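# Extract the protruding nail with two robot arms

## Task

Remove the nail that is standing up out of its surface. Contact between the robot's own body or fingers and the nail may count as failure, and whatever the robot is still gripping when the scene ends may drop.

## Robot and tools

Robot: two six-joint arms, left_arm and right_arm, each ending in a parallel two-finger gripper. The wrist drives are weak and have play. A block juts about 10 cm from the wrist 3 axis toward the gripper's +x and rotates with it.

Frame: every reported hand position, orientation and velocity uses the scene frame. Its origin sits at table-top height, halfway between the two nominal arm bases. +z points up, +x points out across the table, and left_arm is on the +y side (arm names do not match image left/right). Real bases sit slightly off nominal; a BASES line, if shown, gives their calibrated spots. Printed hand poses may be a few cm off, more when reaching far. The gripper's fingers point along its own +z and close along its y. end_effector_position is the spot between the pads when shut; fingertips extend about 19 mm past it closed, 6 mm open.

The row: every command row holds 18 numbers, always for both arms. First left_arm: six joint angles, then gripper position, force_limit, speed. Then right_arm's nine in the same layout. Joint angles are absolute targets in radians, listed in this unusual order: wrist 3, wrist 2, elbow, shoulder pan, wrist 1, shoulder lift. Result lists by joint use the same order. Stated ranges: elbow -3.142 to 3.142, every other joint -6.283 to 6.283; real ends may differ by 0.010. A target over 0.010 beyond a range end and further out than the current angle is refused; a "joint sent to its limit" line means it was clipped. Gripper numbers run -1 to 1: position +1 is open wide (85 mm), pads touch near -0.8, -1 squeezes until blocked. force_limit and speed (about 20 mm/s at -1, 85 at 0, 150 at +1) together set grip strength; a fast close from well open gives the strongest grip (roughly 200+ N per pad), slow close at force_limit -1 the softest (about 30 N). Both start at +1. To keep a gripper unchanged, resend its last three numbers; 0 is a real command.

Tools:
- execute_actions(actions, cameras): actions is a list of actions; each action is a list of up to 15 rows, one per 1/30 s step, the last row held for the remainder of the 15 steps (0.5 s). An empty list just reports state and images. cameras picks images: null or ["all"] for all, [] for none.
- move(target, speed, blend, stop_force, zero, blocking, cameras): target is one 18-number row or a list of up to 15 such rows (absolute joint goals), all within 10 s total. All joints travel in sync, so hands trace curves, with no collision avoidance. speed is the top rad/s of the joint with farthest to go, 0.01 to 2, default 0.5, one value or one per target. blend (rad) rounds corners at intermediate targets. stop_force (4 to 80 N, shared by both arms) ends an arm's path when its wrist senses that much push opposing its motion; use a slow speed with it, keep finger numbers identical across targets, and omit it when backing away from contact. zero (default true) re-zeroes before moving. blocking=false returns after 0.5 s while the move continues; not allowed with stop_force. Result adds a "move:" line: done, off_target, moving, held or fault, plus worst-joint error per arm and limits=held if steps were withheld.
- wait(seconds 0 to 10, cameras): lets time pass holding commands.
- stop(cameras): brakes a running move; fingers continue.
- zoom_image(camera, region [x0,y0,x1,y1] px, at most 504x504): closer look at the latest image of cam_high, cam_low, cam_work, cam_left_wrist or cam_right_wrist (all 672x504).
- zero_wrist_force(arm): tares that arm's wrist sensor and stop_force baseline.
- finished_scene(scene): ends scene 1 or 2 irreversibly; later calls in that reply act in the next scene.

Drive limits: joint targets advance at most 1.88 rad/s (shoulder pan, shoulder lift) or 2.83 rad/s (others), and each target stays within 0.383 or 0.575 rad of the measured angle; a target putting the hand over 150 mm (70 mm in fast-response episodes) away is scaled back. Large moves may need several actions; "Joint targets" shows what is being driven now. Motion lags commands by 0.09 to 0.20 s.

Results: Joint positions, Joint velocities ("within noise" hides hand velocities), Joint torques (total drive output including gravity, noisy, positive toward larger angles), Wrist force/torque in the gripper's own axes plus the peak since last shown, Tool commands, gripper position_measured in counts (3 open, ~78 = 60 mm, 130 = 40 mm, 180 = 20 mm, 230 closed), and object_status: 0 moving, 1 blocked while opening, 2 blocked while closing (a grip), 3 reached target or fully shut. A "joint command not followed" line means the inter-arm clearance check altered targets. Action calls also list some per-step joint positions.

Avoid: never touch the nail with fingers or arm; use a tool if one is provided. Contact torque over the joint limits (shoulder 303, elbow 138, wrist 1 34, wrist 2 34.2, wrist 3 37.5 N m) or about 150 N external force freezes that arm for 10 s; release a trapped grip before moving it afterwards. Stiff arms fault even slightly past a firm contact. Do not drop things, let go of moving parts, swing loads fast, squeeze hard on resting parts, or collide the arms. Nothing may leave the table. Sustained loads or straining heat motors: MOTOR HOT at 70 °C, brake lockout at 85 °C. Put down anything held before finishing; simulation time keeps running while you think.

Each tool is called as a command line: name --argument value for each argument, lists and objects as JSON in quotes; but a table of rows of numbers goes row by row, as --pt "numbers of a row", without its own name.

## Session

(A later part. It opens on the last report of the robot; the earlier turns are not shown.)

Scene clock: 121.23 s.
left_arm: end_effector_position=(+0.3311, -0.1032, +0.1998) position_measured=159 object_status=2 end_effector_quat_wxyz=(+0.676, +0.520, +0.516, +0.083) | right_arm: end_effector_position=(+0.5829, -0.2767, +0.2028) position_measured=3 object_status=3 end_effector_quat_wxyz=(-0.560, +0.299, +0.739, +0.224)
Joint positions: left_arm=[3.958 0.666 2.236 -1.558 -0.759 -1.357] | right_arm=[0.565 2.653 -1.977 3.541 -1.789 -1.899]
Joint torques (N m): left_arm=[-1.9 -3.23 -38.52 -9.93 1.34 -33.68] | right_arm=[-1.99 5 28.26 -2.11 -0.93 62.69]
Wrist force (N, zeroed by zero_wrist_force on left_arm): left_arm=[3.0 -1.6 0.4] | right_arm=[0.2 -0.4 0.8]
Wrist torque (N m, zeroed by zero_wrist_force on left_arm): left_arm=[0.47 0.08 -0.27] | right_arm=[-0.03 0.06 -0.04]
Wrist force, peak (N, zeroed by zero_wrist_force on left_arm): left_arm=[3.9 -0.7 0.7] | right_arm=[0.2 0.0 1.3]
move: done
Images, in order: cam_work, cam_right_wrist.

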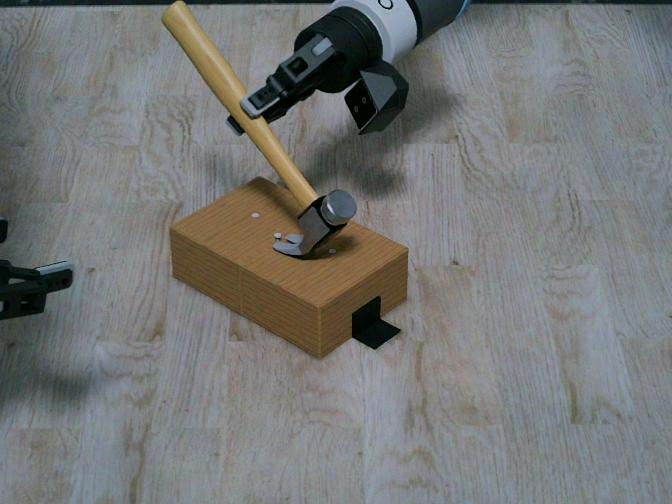

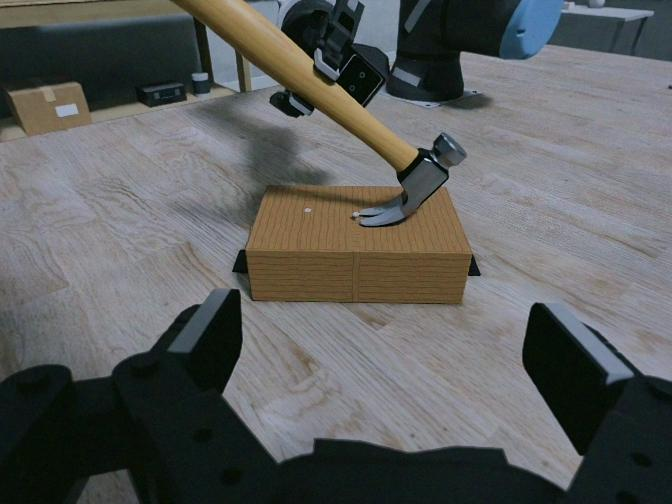

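move --target '[3.95634, 0.65529, 2.22736, -1.56814, -0.75538, -1.35124, -0.98, 1, -1, 0.565, 2.653, -1.977, 3.541, -1.789, -1.899, 1, 1, 1]' --speed 0.015 --stop_force 8 --cameras '["cam_work", "cam_right_wrist"]'

zoom_image --camera "cam_right_wrist" --region '[345, 195, 405, 240]'

zoom_image --camera "cam_work" --region '[258, 220, 318, 265]'

Scene clock: 124.67 s.
left_arm: end_effector_position=(+0.3259, -0.1094, +0.1998) position_measured=159 object_status=2 end_effector_quat_wxyz=(+0.676, +0.520, +0.516, +0.083) | right_arm: end_effector_position=(+0.5829, -0.2767, +0.2028) position_measured=3 object_status=3 end_effector_quat_wxyz=(-0.560, +0.299, +0.739, +0.224)
Joint positions: left_arm=[3.956 0.655 2.227 -1.568 -0.755 -1.351] | right_arm=[0.565 2.653 -1.977 3.541 -1.789 -1.899]
Joint torques (N m): left_arm=[-1.49 -2.56 -38.17 -12.86 1.88 -33.26] | right_arm=[-1.96 4.78 28.85 0.94 -1.91 65.62]
Wrist force (N, zeroed by zero_wrist_force on left_arm): left_arm=[3.0 -1.9 0.5] | right_arm=[0.2 0.1 0.9]
Wrist torque (N m, zeroed by zero_wrist_force on left_arm): left_arm=[0.42 0.06 -0.27] | right_arm=[0.06 0.05 -0.04]
Wrist force, peak (N, zeroed by zero_wrist_force on left_arm): left_arm=[3.3 -2.0 0.6] | right_arm=[-0.3 0.0 1.3]
move: done
Images, in order: cam_work, cam_right_wrist.

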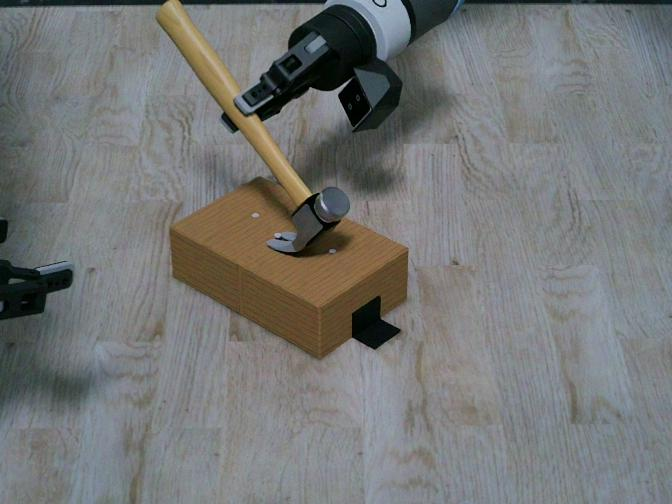

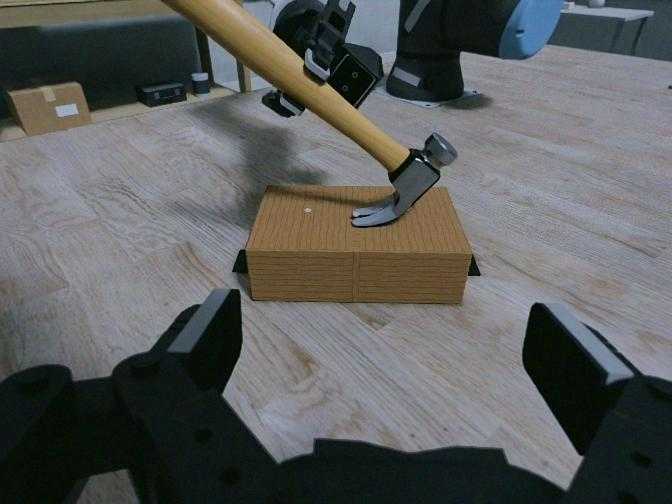

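Scaled by 8.400 from the camera's 672x504 image, which has a finer 960x720 frame.

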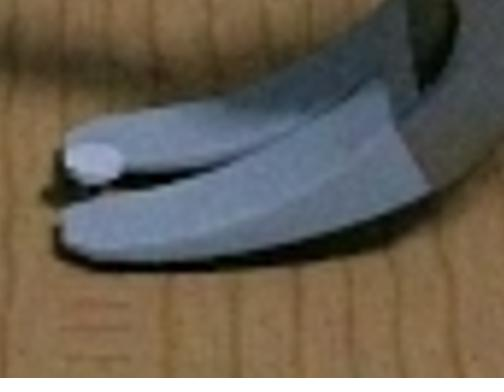

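Scaled by 8.400 from the camera's 672x504 image, which has a finer 960x720 frame.

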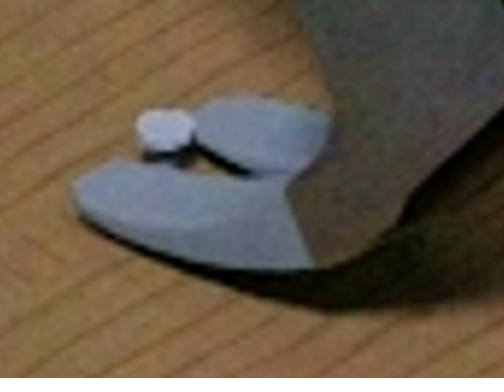

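move --target '[3.95404, 0.64389, 2.22006, -1.57964, -0.75168, -1.34584, -0.98, 1, -1, 0.565, 2.653, -1.977, 3.541, -1.789, -1.899, 1, 1, 1]' --speed 0.015 --stop_force 6 --cameras '["cam_work", "cam_right_wrist"]'

zoom_image --camera "cam_right_wrist" --region '[335, 195, 395, 240]'

zoom_image --camera "cam_work" --region '[248, 215, 308, 260]'

Scene clock: 127.03 s.
left_arm: end_effector_position=(+0.3202, -0.1151, +0.1998) position_measured=159 object_status=2 end_effector_quat_wxyz=(+0.676, +0.520, +0.516, +0.083) | right_arm: end_effector_position=(+0.5829, -0.2767, +0.2028) position_measured=3 object_status=3 end_effector_quat_wxyz=(-0.560, +0.299, +0.739, +0.224)
Joint positions: left_arm=[3.954 0.644 2.22 -1.58 -0.752 -1.346] | right_arm=[0.565 2.653 -1.977 3.541 -1.789 -1.899]
Joint torques (N m): left_arm=[-0.93 -2.91 -38.88 -12.06 1.6 -35.84] | right_arm=[-1.96 4.61 29.54 1.95 -1.87 66.25]
Wrist force (N, zeroed by zero_wrist_force on left_arm): left_arm=[3.3 -2.1 0.4] | right_arm=[-0.2 -0.2 1.1]
Wrist torque (N m, zeroed by zero_wrist_force on left_arm): left_arm=[0.41 0.04 -0.25] | right_arm=[0.01 0.10 -0.04]
Wrist force, peak (N, zeroed by zero_wrist_force on left_arm): left_arm=[3.5 -2.3 0.6] | right_arm=[0.3 0.2 1.3]
move: done
Images, in order: cam_work, cam_right_wrist.

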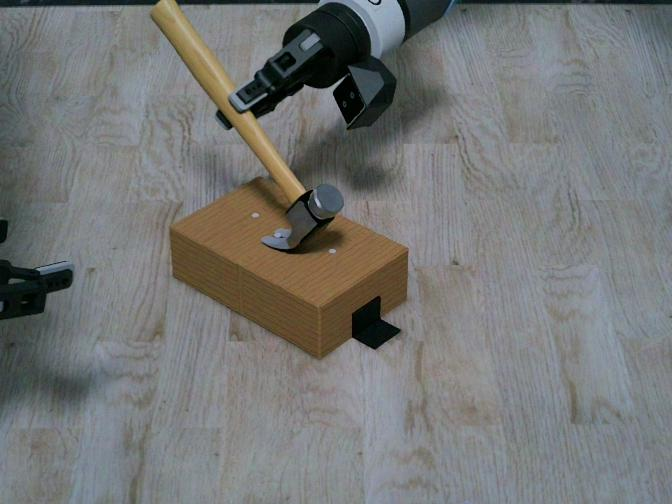

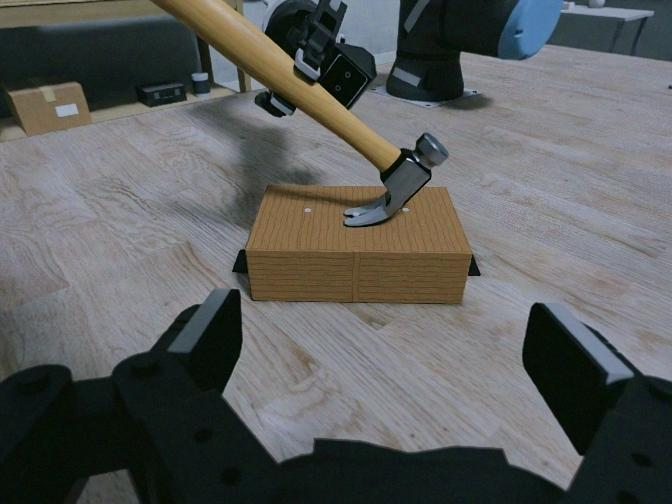

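Scaled by 8.400 from the camera's 672x504 image, which has a finer 960x720 frame.

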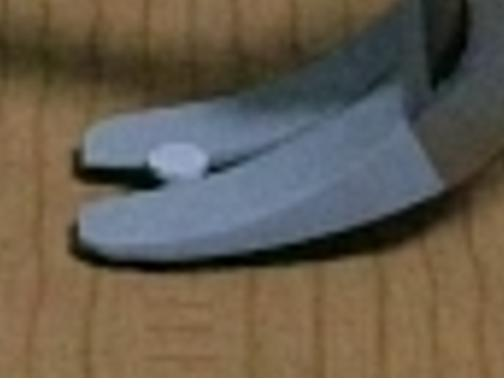

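Scaled by 8.400 from the camera's 672x504 image, which has a finer 960x720 frame.

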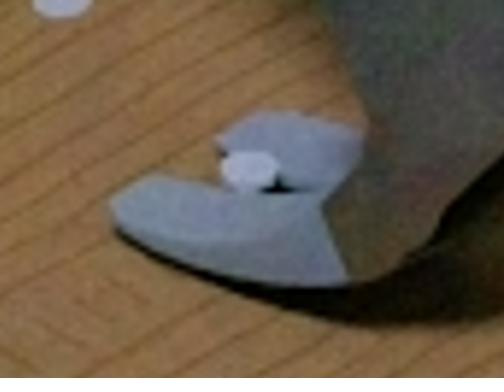

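move --target '[3.95264, 0.63679, 2.21546, -1.58684, -0.74938, -1.34244, -0.98, 1, -1, 0.565, 2.653, -1.977, 3.541, -1.789, -1.899, 1, 1, 1]' --speed 0.01 --stop_force 5 --cameras '["cam_work", "cam_right_wrist"]'

zoom_image --camera "cam_right_wrist" --region '[335, 195, 395, 240]'

zoom_image --camera "cam_work" --region '[248, 215, 308, 260]'

Scene clock: 129.10 s.
left_arm: end_effector_position=(+0.3186, -0.1166, +0.1997) position_measured=159 object_status=2 end_effector_quat_wxyz=(+0.676, +0.520, +0.516, +0.083) | right_arm: end_effector_position=(+0.5829, -0.2767, +0.2028) position_measured=3 object_status=3 end_effector_quat_wxyz=(-0.560, +0.299, +0.739, +0.224)
Joint positions: left_arm=[3.953 0.641 2.218 -1.583 -0.751 -1.344] | right_arm=[0.565 2.653 -1.977 3.541 -1.789 -1.899]
Joint torques (N m): left_arm=[0.95 0.94 -28.43 10.17 -5.63 -69.19] | right_arm=[-1.89 4.36 29.34 2.5 -1.94 67.62]
Wrist force (N, zeroed by zero_wrist_force on left_arm): left_arm=[6.6 -4.2 1.2] | right_arm=[-0.1 -0.1 1.0]
Wrist torque (N m, zeroed by zero_wrist_force on left_arm): left_arm=[0.35 0.03 -0.26] | right_arm=[0.01 0.10 -0.04]
Wrist force, peak (N, zeroed by zero_wrist_force on left_arm): left_arm=[12.4 -6.2 2.0] | right_arm=[0.5 0.0 1.2]
move: contact (left_arm)
Images, in order: cam_work, cam_right_wrist.

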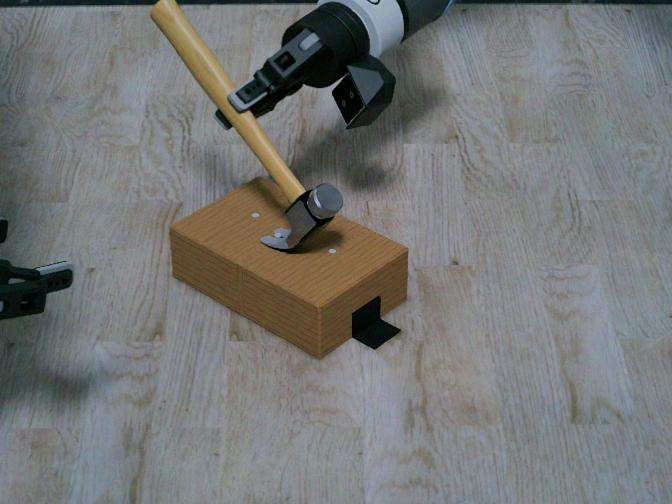

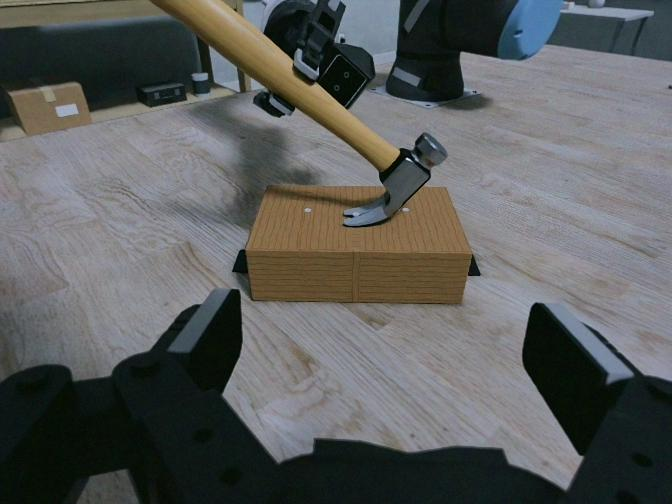

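Scaled by 8.400 from the camera's 672x504 image, which has a finer 960x720 frame.

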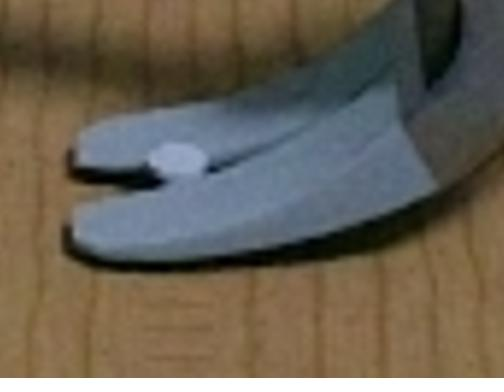

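Scaled by 8.400 from the camera's 672x504 image, which has a finer 960x720 frame.

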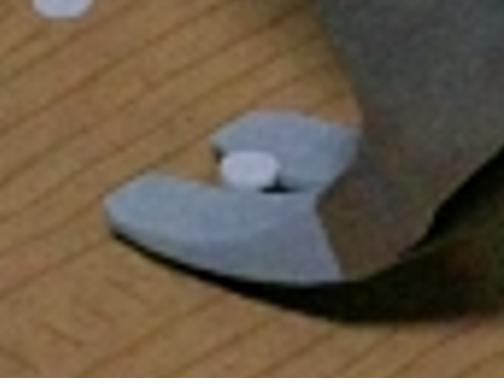

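move --target '[3.9533, 0.6403, 2.21954, -1.5832, -0.75704, -1.3393, -0.98, 1, -1, 0.565, 2.653, -1.977, 3.541, -1.789, -1.899, 1, 1, 1]' --speed 0.01 --stop_force 14 --cameras '["cam_right_wrist"]'

zoom_image --camera "cam_right_wrist" --region '[335, 195, 395, 240]'

Scene clock: 134.87 s.
left_arm: end_effector_position=(+0.3184, -0.1168, +0.1971) position_measured=159 object_status=2 end_effector_quat_wxyz=(+0.676, +0.520, +0.516, +0.083) | right_arm: end_effector_position=(+0.5829, -0.2767, +0.2028) position_measured=3 object_status=3 end_effector_quat_wxyz=(-0.560, +0.299, +0.739, +0.224)
Joint positions: left_arm=[3.953 0.64 2.219 -1.583 -0.756 -1.34] | right_arm=[0.565 2.653 -1.977 3.541 -1.789 -1.899]
Joint torques (N m): left_arm=[-0.56 -0.06 -31.14 10.15 2.77 -63.47] | right_arm=[-1.8 4.25 30.59 7.06 -1.64 69.58]
Wrist force (N, zeroed by zero_wrist_force on left_arm): left_arm=[-2.5 4.7 -1.1] | right_arm=[-0.3 -0.3 1.2]
Wrist torque (N m, zeroed by zero_wrist_force on left_arm): left_arm=[0.32 -0.03 0.06] | right_arm=[-0.01 0.12 -0.04]
Wrist force, peak (N, zeroed by zero_wrist_force on left_arm): left_arm=[-5.8 7.1 -1.4] | right_arm=[0.1 -0.1 1.5]
move: contact (left_arm)
Images, in order: cam_right_wrist.

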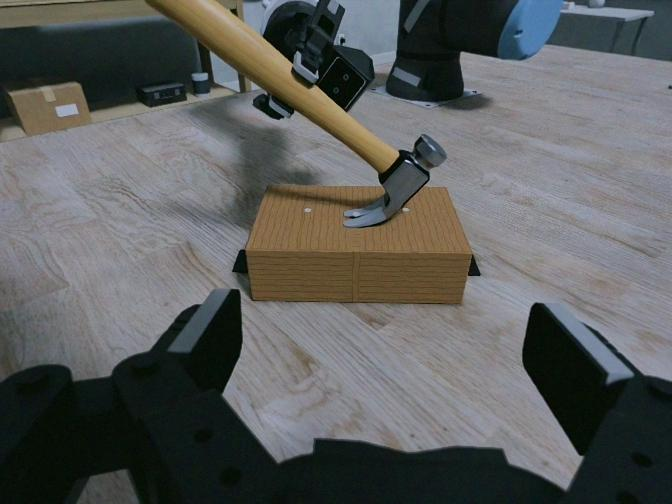

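Scaled by 8.400 from the camera's 672x504 image, which has a finer 960x720 frame.

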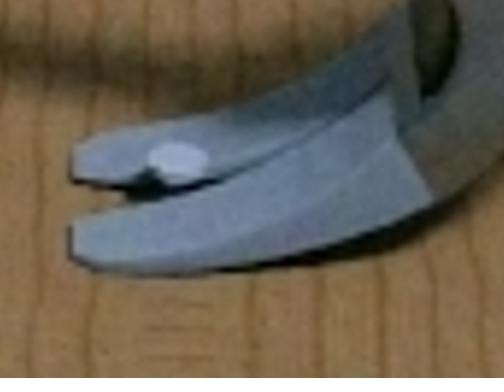

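move --target '[3.9515, 0.6317, 2.2134, -1.5918, -0.7522, -1.3366, -0.98, 1, -1, 0.565, 2.653, -1.977, 3.541, -1.789, -1.899, 1, 1, 1]' --speed 0.01 --stop_force 8 --cameras '["cam_right_wrist", "cam_work"]'

zoom_image --camera "cam_right_wrist" --region '[335, 195, 395, 240]'

zoom_image --camera "cam_work" --region '[248, 215, 308, 260]'

Scene clock: 137.30 s.
left_arm: end_effector_position=(+0.3141, -0.1211, +0.1976) position_measured=159 object_status=2 end_effector_quat_wxyz=(+0.676, +0.520, +0.516, +0.083) | right_arm: end_effector_position=(+0.5829, -0.2767, +0.2028) position_measured=3 object_status=3 end_effector_quat_wxyz=(-0.560, +0.299, +0.739, +0.224)
Joint positions: left_arm=[3.951 0.632 2.213 -1.592 -0.752 -1.337] | right_arm=[0.565 2.653 -1.977 3.541 -1.789 -1.899]
Joint torques (N m): left_arm=[-1.23 -1.39 -45 -15.39 -0.26 -39.8] | right_arm=[-1.84 3.94 30.39 8.51 -1.65 69.76]
Wrist force (N, zeroed by zero_wrist_force on left_arm): left_arm=[12.8 -6.1 2.5] | right_arm=[0.3 0.0 1.0]
Wrist torque (N m, zeroed by zero_wrist_force on left_arm): left_arm=[0.42 0.02 -0.20] | right_arm=[0.04 0.03 -0.04]
Wrist force, peak (N, zeroed by zero_wrist_force on left_arm): left_arm=[13.3 -6.6 2.4] | right_arm=[0.3 -0.3 1.4]
move: done
Images, in order: cam_work, cam_right_wrist.

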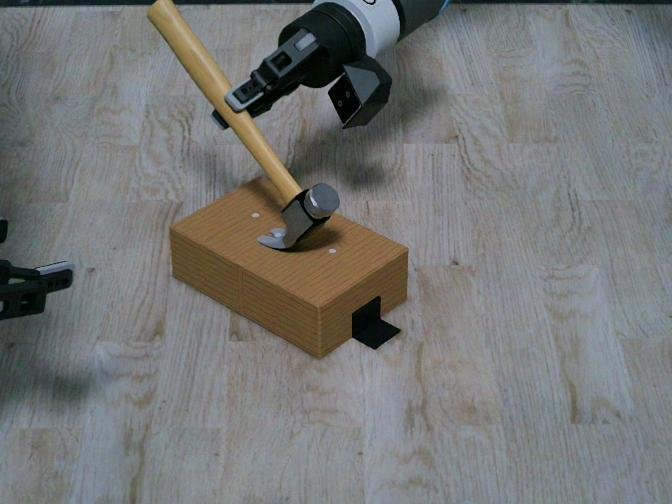

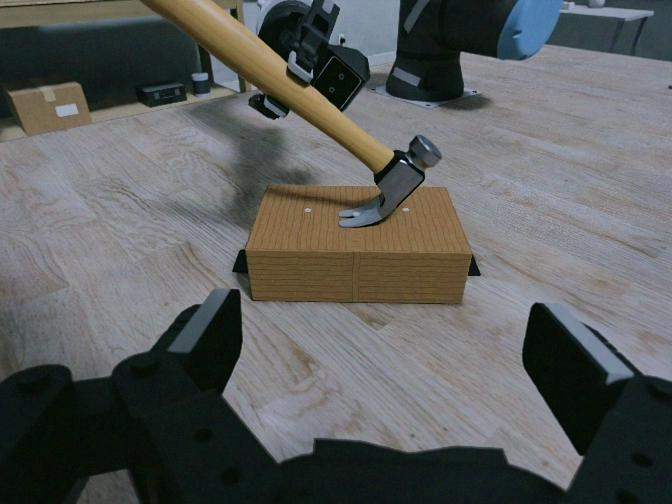

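Scaled by 8.400 from the camera's 672x504 image, which has a finer 960x720 frame.

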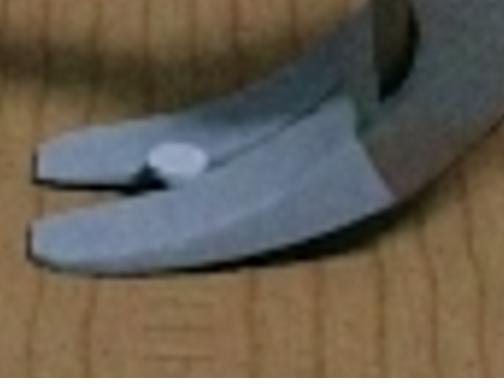

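Scaled by 8.400 from the camera's 672x504 image, which has a finer 960x720 frame.

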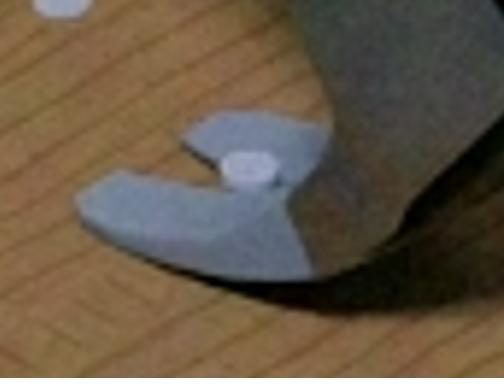

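move --target '[3.8054, 0.67403, 2.22491, -1.56142, -0.72288, -1.36427, -0.98, 1, -1, 0.565, 2.653, -1.977, 3.541, -1.789, -1.899, 1, 1, 1]' --speed 0.05 --stop_force 20 --cameras '["cam_right_wrist", "cam_work"]'

zoom_image --camera "cam_right_wrist" --region '[335, 195, 395, 240]'

zoom_image --camera "cam_work" --region '[248, 215, 308, 260]'

Scene clock: 144.00 s.
left_arm: end_effector_position=(+0.3271, -0.1074, +0.2039) position_measured=159 object_status=2 end_effector_quat_wxyz=(+0.675, +0.488, +0.552, +0.032) | right_arm: end_effector_position=(+0.5829, -0.2767, +0.2028) position_measured=3 object_status=3 end_effector_quat_wxyz=(-0.560, +0.299, +0.739, +0.224)
Joint positions: left_arm=[3.805 0.674 2.225 -1.561 -0.723 -1.364] | right_arm=[0.565 2.653 -1.977 3.541 -1.789 -1.899]
Joint torques (N m): left_arm=[-1.1 0.54 -25.44 13.77 1.72 -62.45] | right_arm=[-1.79 3.49 31.07 15.44 -1.4 71.98]
Wrist force (N, zeroed by zero_wrist_force on left_arm): left_arm=[3.4 -1.5 1.0] | right_arm=[-0.2 0.5 1.1]
Wrist torque (N m, zeroed by zero_wrist_force on left_arm): left_arm=[0.40 0.08 -0.24] | right_arm=[0.12 0.11 -0.04]
Wrist force, peak (N, zeroed by zero_wrist_force on left_arm): left_arm=[13.1 -6.5 2.3] | right_arm=[0.3 0.1 1.4]
move: done
Images, in order: cam_work, cam_right_wrist.

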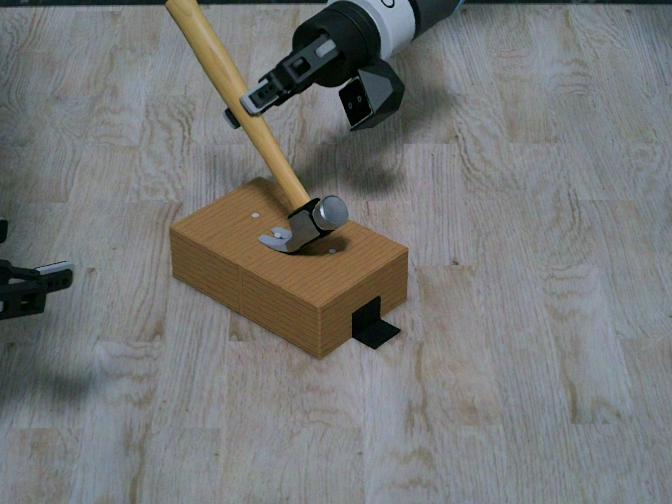

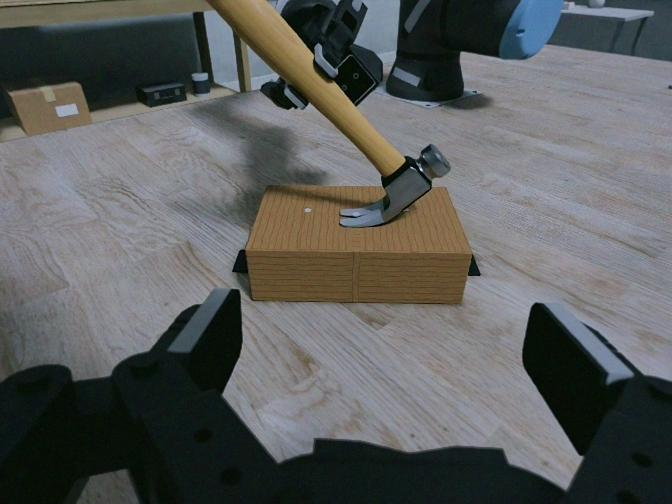

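Scaled by 8.400 from the camera's 672x504 image, which has a finer 960x720 frame.

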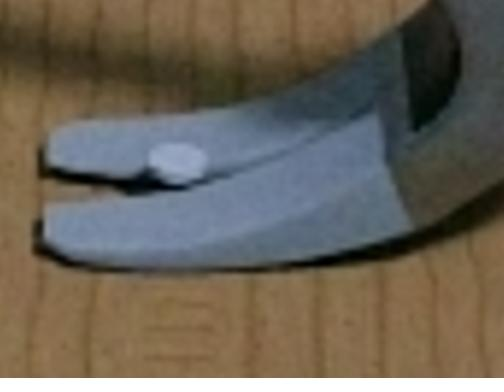

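Scaled by 8.400 from the camera's 672x504 image, which has a finer 960x720 frame.

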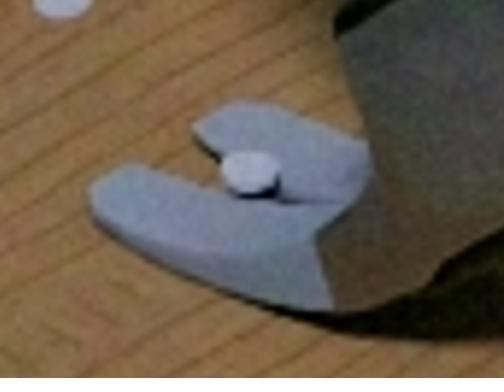

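move --target '[3.8054, 0.67403, 2.22671, -1.56142, -0.72938, -1.35957, -0.98, 1, -1, 0.565, 2.653, -1.977, 3.541, -1.789, -1.899, 1, 1, 1]' --speed 0.008 --stop_force 6 --cameras '["cam_right_wrist"]'

zoom_image --camera "cam_right_wrist" --region '[335, 195, 395, 240]'

speed must be a number from 0.01 to 2 (rad/s); nothing of the call was run

Scaled by 8.400 from the camera's 672x504 image, which has a finer 960x720 frame.

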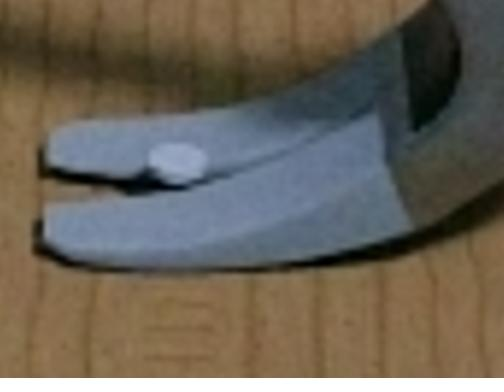

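move --target '[3.8054, 0.67403, 2.22671, -1.56142, -0.72938, -1.35957, -0.98, 1, -1, 0.565, 2.653, -1.977, 3.541, -1.789, -1.899, 1, 1, 1]' --speed 0.01 --stop_force 6 --cameras '["cam_right_wrist"]'

zoom_image --camera "cam_right_wrist" --region '[335, 195, 395, 240]'

Scene clock: 146.30 s.
left_arm: end_effector_position=(+0.3271, -0.1074, +0.2037) position_measured=159 object_status=2 end_effector_quat_wxyz=(+0.675, +0.488, +0.552, +0.032) | right_arm: end_effector_position=(+0.5829, -0.2767, +0.2028) position_measured=3 object_status=3 end_effector_quat_wxyz=(-0.560, +0.299, +0.739, +0.224)
Joint positions: left_arm=[3.805 0.674 2.225 -1.561 -0.724 -1.364] | right_arm=[0.565 2.653 -1.977 3.541 -1.789 -1.899]
Joint torques (N m): left_arm=[-1.52 0.3 -35.23 12.03 2.3 -61.25] | right_arm=[-1.62 3.43 31.71 15.2 -1.44 73.07]
Wrist force (N, zeroed by zero_wrist_force on left_arm): left_arm=[-1.2 2.5 -0.5] | right_arm=[0.0 0.2 0.7]
Wrist torque (N m, zeroed by zero_wrist_force on left_arm): left_arm=[0.35 0.07 -0.06] | right_arm=[0.07 0.09 -0.04]
Wrist force, peak (N, zeroed by zero_wrist_force on left_arm): left_arm=[-3.7 4.0 -0.9] | right_arm=[0.4 -0.2 1.3]
move: contact (left_arm)
Images, in order: cam_right_wrist.

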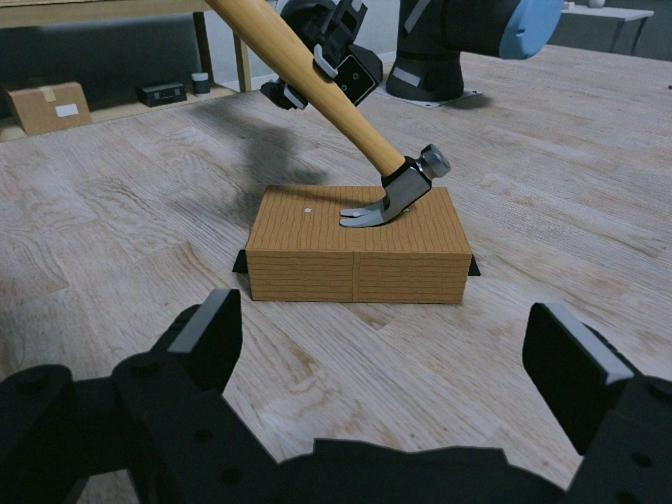

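Scaled by 8.400 from the camera's 672x504 image, which has a finer 960x720 frame.

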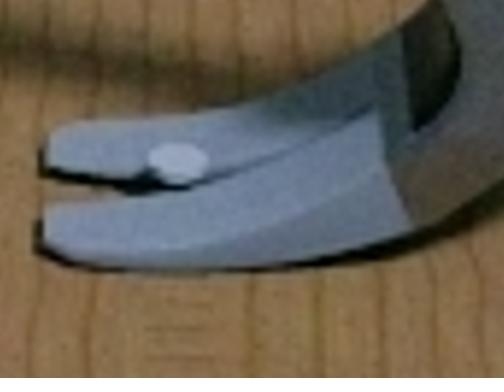

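move --target '[3.6625, 0.71939, 2.23586, -1.52956, -0.69912, -1.38992, -0.98, 1, -1, 0.565, 2.653, -1.977, 3.541, -1.789, -1.899, 1, 1, 1]' --speed 0.04 --stop_force 30 --cameras '["cam_right_wrist", "cam_work"]'

zoom_image --camera "cam_right_wrist" --region '[335, 185, 410, 240]'

zoom_image --camera "cam_work" --region '[248, 215, 308, 260]'

Scene clock: 152.30 s.
left_arm: end_effector_position=(+0.3396, -0.0942, +0.2096) position_measured=159 object_status=2 end_effector_quat_wxyz=(+0.672, +0.455, +0.584, -0.020) | right_arm: end_effector_position=(+0.5829, -0.2767, +0.2028) position_measured=3 object_status=3 end_effector_quat_wxyz=(-0.560, +0.299, +0.739, +0.224)
Joint positions: left_arm=[3.662 0.719 2.236 -1.53 -0.699 -1.39] | right_arm=[0.565 2.653 -1.977 3.541 -1.789 -1.899]
Joint torques (N m): left_arm=[-1.51 0.56 -26.67 11.46 1.64 -62.66] | right_arm=[-1.73 2.8 32.97 16.79 -1.23 75.81]
Wrist force (N, zeroed by zero_wrist_force on left_arm): left_arm=[3.5 -0.7 0.7] | right_arm=[-0.1 -0.1 1.2]
Wrist torque (N m, zeroed by zero_wrist_force on left_arm): left_arm=[0.38 0.01 -0.19] | right_arm=[0.03 0.10 -0.04]
Wrist force, peak (N, zeroed by zero_wrist_force on left_arm): left_arm=[4.0 -1.2 0.7] | right_arm=[0.2 -0.2 1.4]
move: done
Images, in order: cam_work, cam_right_wrist.

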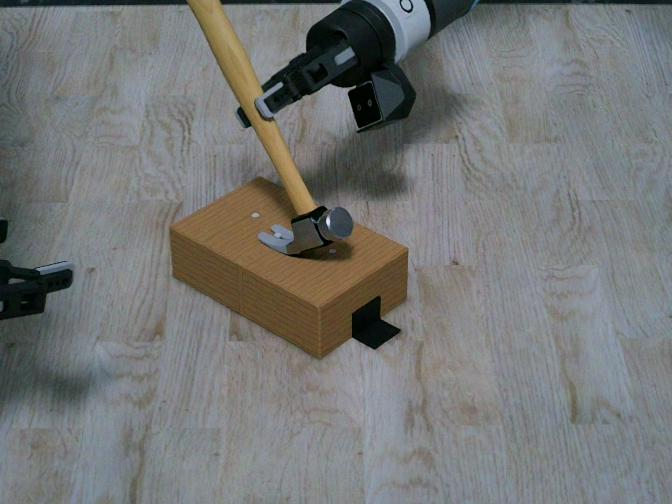

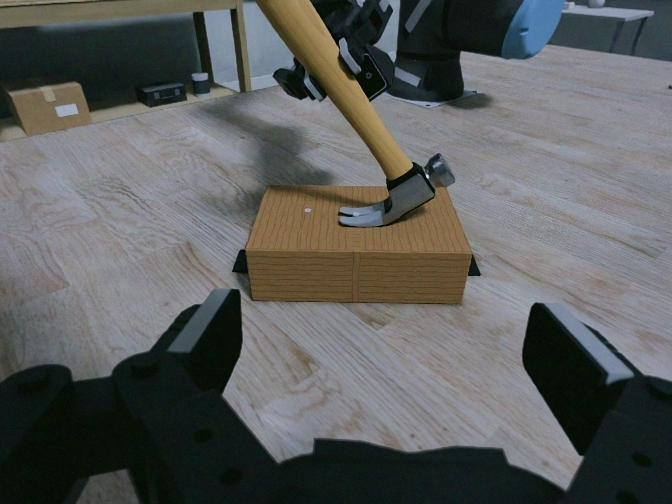

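Scaled by 6.720 from the camera's 672x504 image, which has a finer 960x720 frame.

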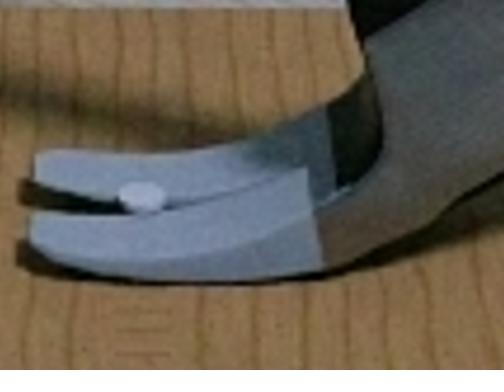

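Scaled by 8.400 from the camera's 672x504 image, which has a finer 960x720 frame.

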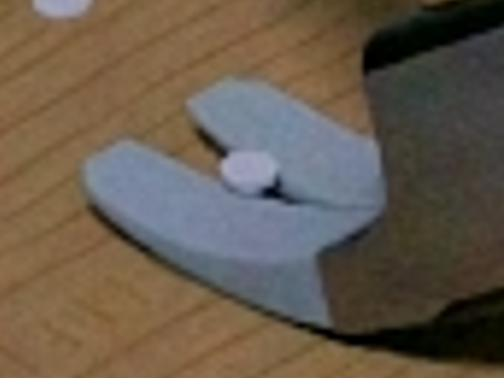

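move --target '[3.52373, 0.76942, 2.24767, -1.4941, -0.68235, -1.41353, -0.98, 1, -1, 0.565, 2.653, -1.977, 3.541, -1.789, -1.899, 1, 1, 1]' --speed 0.04 --stop_force 35 --cameras '["cam_right_wrist", "cam_work"]'

zoom_image --camera "cam_right_wrist" --region '[335, 185, 410, 240]'

zoom_image --camera "cam_work" --region '[248, 215, 308, 260]'

Scene clock: 157.77 s.
left_arm: end_effector_position=(+0.3527, -0.0804, +0.2141) position_measured=159 object_status=2 end_effector_quat_wxyz=(+0.665, +0.418, +0.614, -0.071) | right_arm: end_effector_position=(+0.5829, -0.2767, +0.2028) position_measured=3 object_status=3 end_effector_quat_wxyz=(-0.560, +0.299, +0.739, +0.224)
Joint positions: left_arm=[3.524 0.769 2.248 -1.494 -0.682 -1.414] | right_arm=[0.565 2.653 -1.977 3.541 -1.789 -1.899]
Joint torques (N m): left_arm=[-3.03 -2.85 -53.24 19.01 -5.38 -90.24] | right_arm=[-1.58 2.63 33.46 17.17 -0.99 77.36]
Wrist force (N, zeroed by zero_wrist_force on left_arm): left_arm=[38.7 -30.3 -1.5] | right_arm=[-0.1 0.0 0.9]
Wrist torque (N m, zeroed by zero_wrist_force on left_arm): left_arm=[0.22 0.30 0.69] | right_arm=[0.05 0.10 -0.04]
Wrist force, peak (N, zeroed by zero_wrist_force on left_arm): left_arm=[39.5 -30.0 -1.0] | right_arm=[0.0 -0.4 1.3]
move: done
Images, in order: cam_work, cam_right_wrist.

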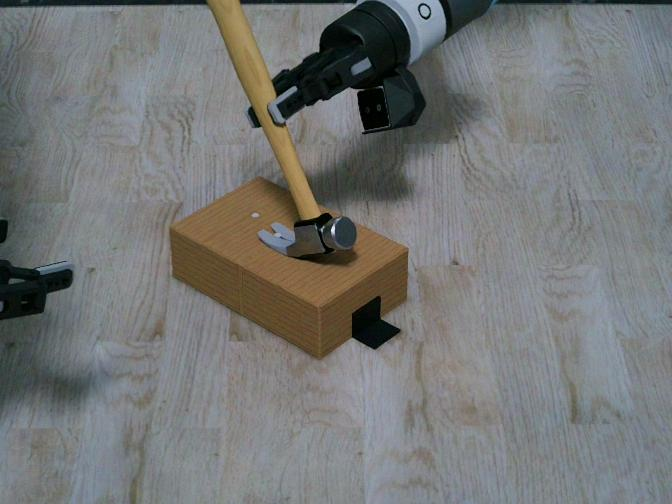

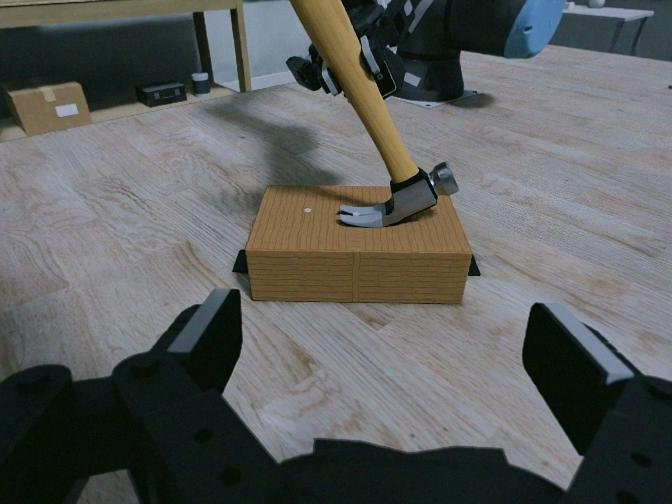

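Scaled by 6.720 from the camera's 672x504 image, which has a finer 960x720 frame.

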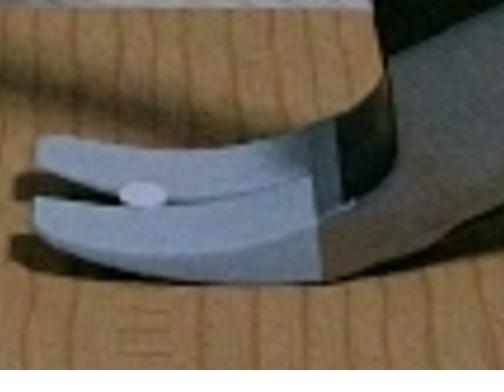

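Scaled by 8.400 from the camera's 672x504 image, which has a finer 960x720 frame.

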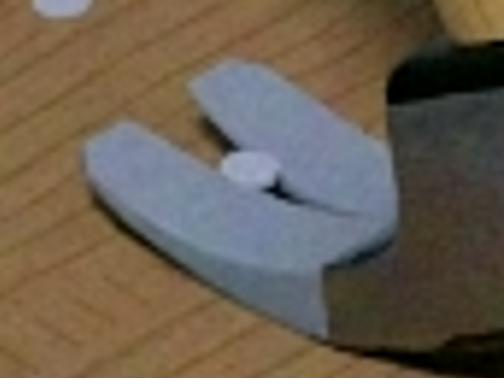

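move --target '[3.52373, 0.76942, 2.24867, -1.4941, -0.68568, -1.4112, -0.98, 1, -1, 0.565, 2.653, -1.977, 3.541, -1.789, -1.899, 1, 1, 1]' --speed 0.01 --stop_force 45 --cameras '["cam_right_wrist"]'

zoom_image --camera "cam_right_wrist" --region '[335, 185, 410, 240]'

Scene clock: 159.83 s.
left_arm: end_effector_position=(+0.3528, -0.0805, +0.2130) position_measured=159 object_status=2 end_effector_quat_wxyz=(+0.665, +0.418, +0.614, -0.071) | right_arm: end_effector_position=(+0.5829, -0.2767, +0.2028) position_measured=3 object_status=3 end_effector_quat_wxyz=(-0.560, +0.299, +0.739, +0.224)
Joint positions: left_arm=[3.524 0.769 2.248 -1.494 -0.686 -1.412] | right_arm=[0.565 2.653 -1.977 3.541 -1.789 -1.899]
Joint torques (N m): left_arm=[-2.84 -3.91 -36.45 19.77 -0.34 -55.85] | right_arm=[-1.58 2.44 34.14 16.22 -0.74 79.48]
Wrist force (N, zeroed by zero_wrist_force on left_arm): left_arm=[-4.1 -10.2 -10.1] | right_arm=[0.0 0.1 1.1]
Wrist torque (N m, zeroed by zero_wrist_force on left_arm): left_arm=[0.32 0.04 0.76] | right_arm=[0.06 0.08 -0.04]
Wrist force, peak (N, zeroed by zero_wrist_force on left_arm): left_arm=[38.5 -30.3 -1.1] | right_arm=[0.1 0.0 1.4]
move: contact (left_arm)
Images, in order: cam_right_wrist.

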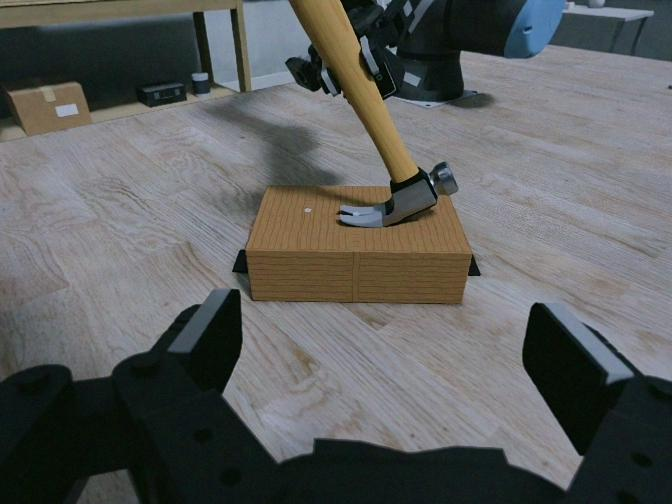

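Scaled by 6.720 from the camera's 672x504 image, which has a finer 960x720 frame.

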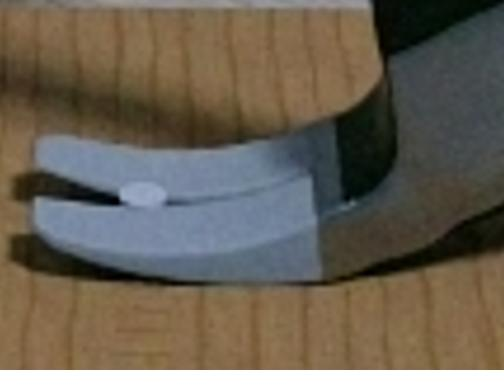

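move --target '[3.43848, 0.80163, 2.25796, -1.47145, -0.67819, -1.42653, -0.98, 1, -1, 0.565, 2.653, -1.977, 3.541, -1.789, -1.899, 1, 1, 1]' --speed 0.03 --stop_force 45 --cameras '["cam_right_wrist", "cam_work"]'

zoom_image --camera "cam_right_wrist" --region '[335, 185, 410, 240]'

zoom_image --camera "cam_work" --region '[248, 215, 308, 260]'

Scene clock: 165.30 s.
left_arm: end_effector_position=(+0.3605, -0.0708, +0.2151) position_measured=159 object_status=2 end_effector_quat_wxyz=(+0.659, +0.395, +0.632, -0.103) | right_arm: end_effector_position=(+0.5829, -0.2767, +0.2028) position_measured=3 object_status=3 end_effector_quat_wxyz=(-0.560, +0.299, +0.739, +0.224)
Joint positions: left_arm=[3.438 0.802 2.258 -1.471 -0.678 -1.427] | right_arm=[0.565 2.653 -1.977 3.541 -1.789 -1.899]
Joint torques (N m): left_arm=[-3.18 -7.97 -30.09 38.94 -0.74 -76.87] | right_arm=[-1.43 1.93 34.88 16.49 -0.75 81.23]
Wrist force (N, zeroed by zero_wrist_force on left_arm): left_arm=[11.9 -41.3 1.4] | right_arm=[0.3 -0.1 1.1]
Wrist torque (N m, zeroed by zero_wrist_force on left_arm): left_arm=[0.26 0.09 1.06] | right_arm=[0.02 0.04 -0.04]
Wrist force, peak (N, zeroed by zero_wrist_force on left_arm): left_arm=[12.5 -41.5 1.6] | right_arm=[0.1 0.1 1.6]
move: done
Images, in order: cam_work, cam_right_wrist.

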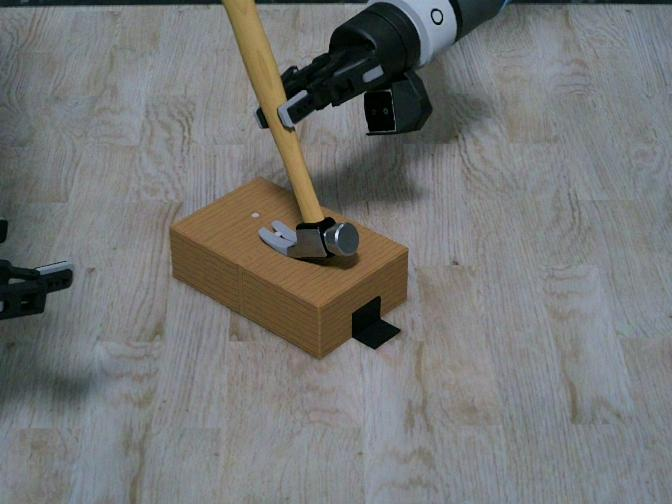

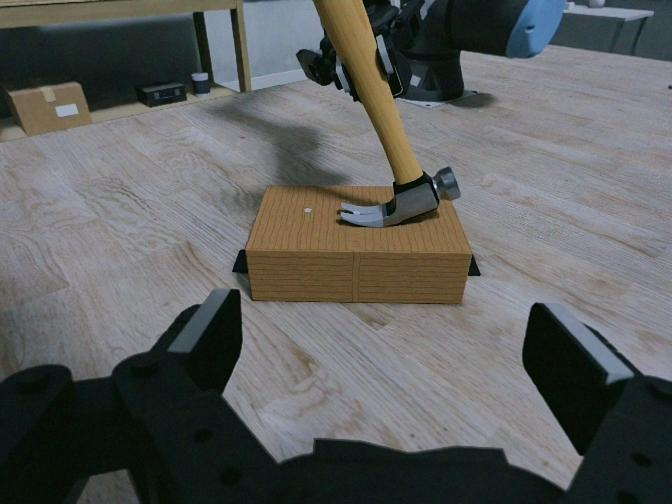

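Scaled by 6.720 from the camera's 672x504 image, which has a finer 960x720 frame.

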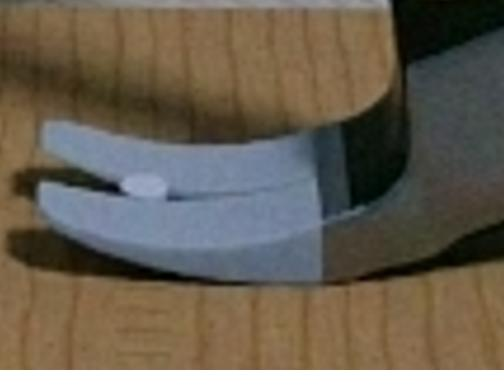

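Scaled by 8.400 from the camera's 672x504 image, which has a finer 960x720 frame.

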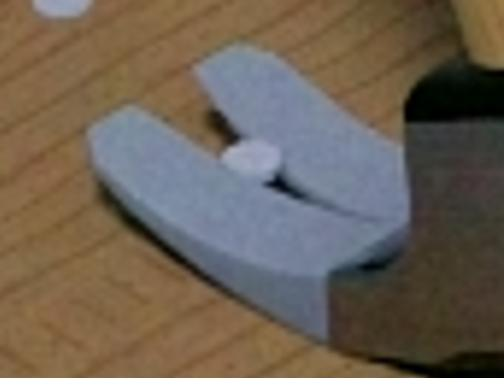

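move --target '[3.3712, 0.82889, 2.26483, -1.45198, -0.67726, -1.43417, -0.98, 1, -1, 0.565, 2.653, -1.977, 3.541, -1.789, -1.899, 1, 1, 1]' --speed 0.03 --stop_force 45 --cameras '["cam_right_wrist", "cam_work"]'

zoom_image --camera "cam_right_wrist" --region '[335, 185, 410, 240]'

zoom_image --camera "cam_work" --region '[248, 215, 308, 260]'

Scene clock: 169.23 s.
left_arm: end_effector_position=(+0.3671, -0.0639, +0.2152) position_measured=159 object_status=2 end_effector_quat_wxyz=(+0.654, +0.376, +0.644, -0.128) | right_arm: end_effector_position=(+0.5829, -0.2767, +0.2028) position_measured=3 object_status=3 end_effector_quat_wxyz=(-0.560, +0.299, +0.739, +0.224)
Joint positions: left_arm=[3.371 0.829 2.265 -1.452 -0.677 -1.434] | right_arm=[0.565 2.653 -1.977 3.541 -1.789 -1.899]
Joint torques (N m): left_arm=[-3.54 -9.54 -16.4 45.4 2.37 -59.11] | right_arm=[-1.46 1.86 35.24 15.58 -0.5 80.76]
Wrist force (N, zeroed by zero_wrist_force on left_arm): left_arm=[-8.2 -42.9 -5.9] | right_arm=[0.0 -0.2 0.8]
Wrist torque (N m, zeroed by zero_wrist_force on left_arm): left_arm=[0.39 -0.03 1.02] | right_arm=[0.01 0.08 -0.04]
Wrist force, peak (N, zeroed by zero_wrist_force on left_arm): left_arm=[-9.5 -46.3 -6.2] | right_arm=[0.0 0.1 1.5]
move: done
Images, in order: cam_work, cam_right_wrist.

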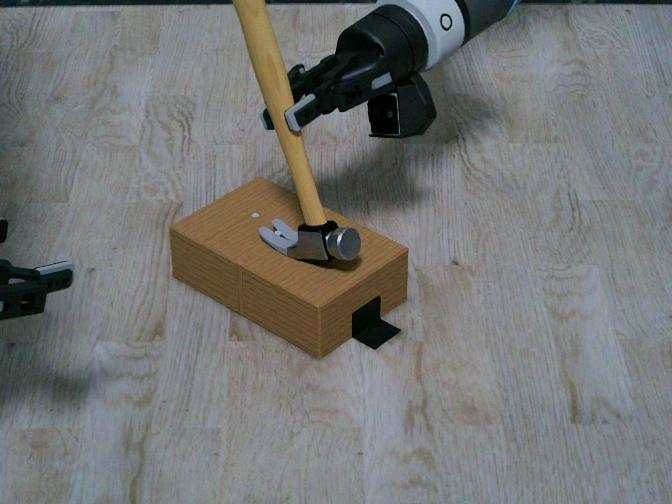

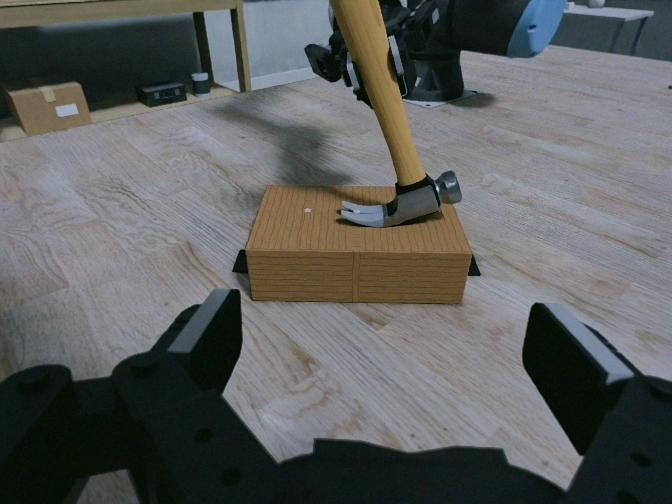

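Scaled by 6.720 from the camera's 672x504 image, which has a finer 960x720 frame.

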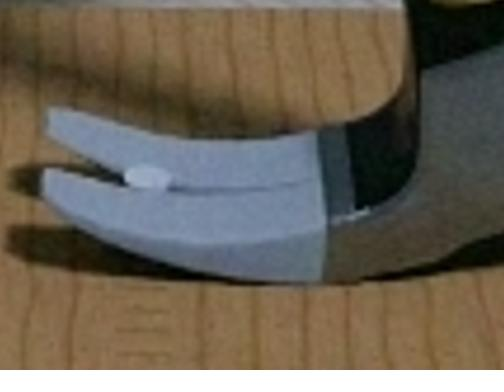

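Scaled by 8.400 from the camera's 672x504 image, which has a finer 960x720 frame.

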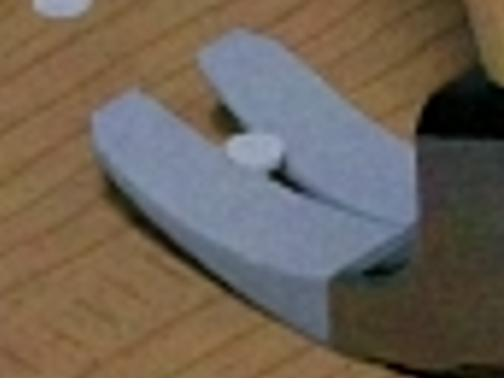

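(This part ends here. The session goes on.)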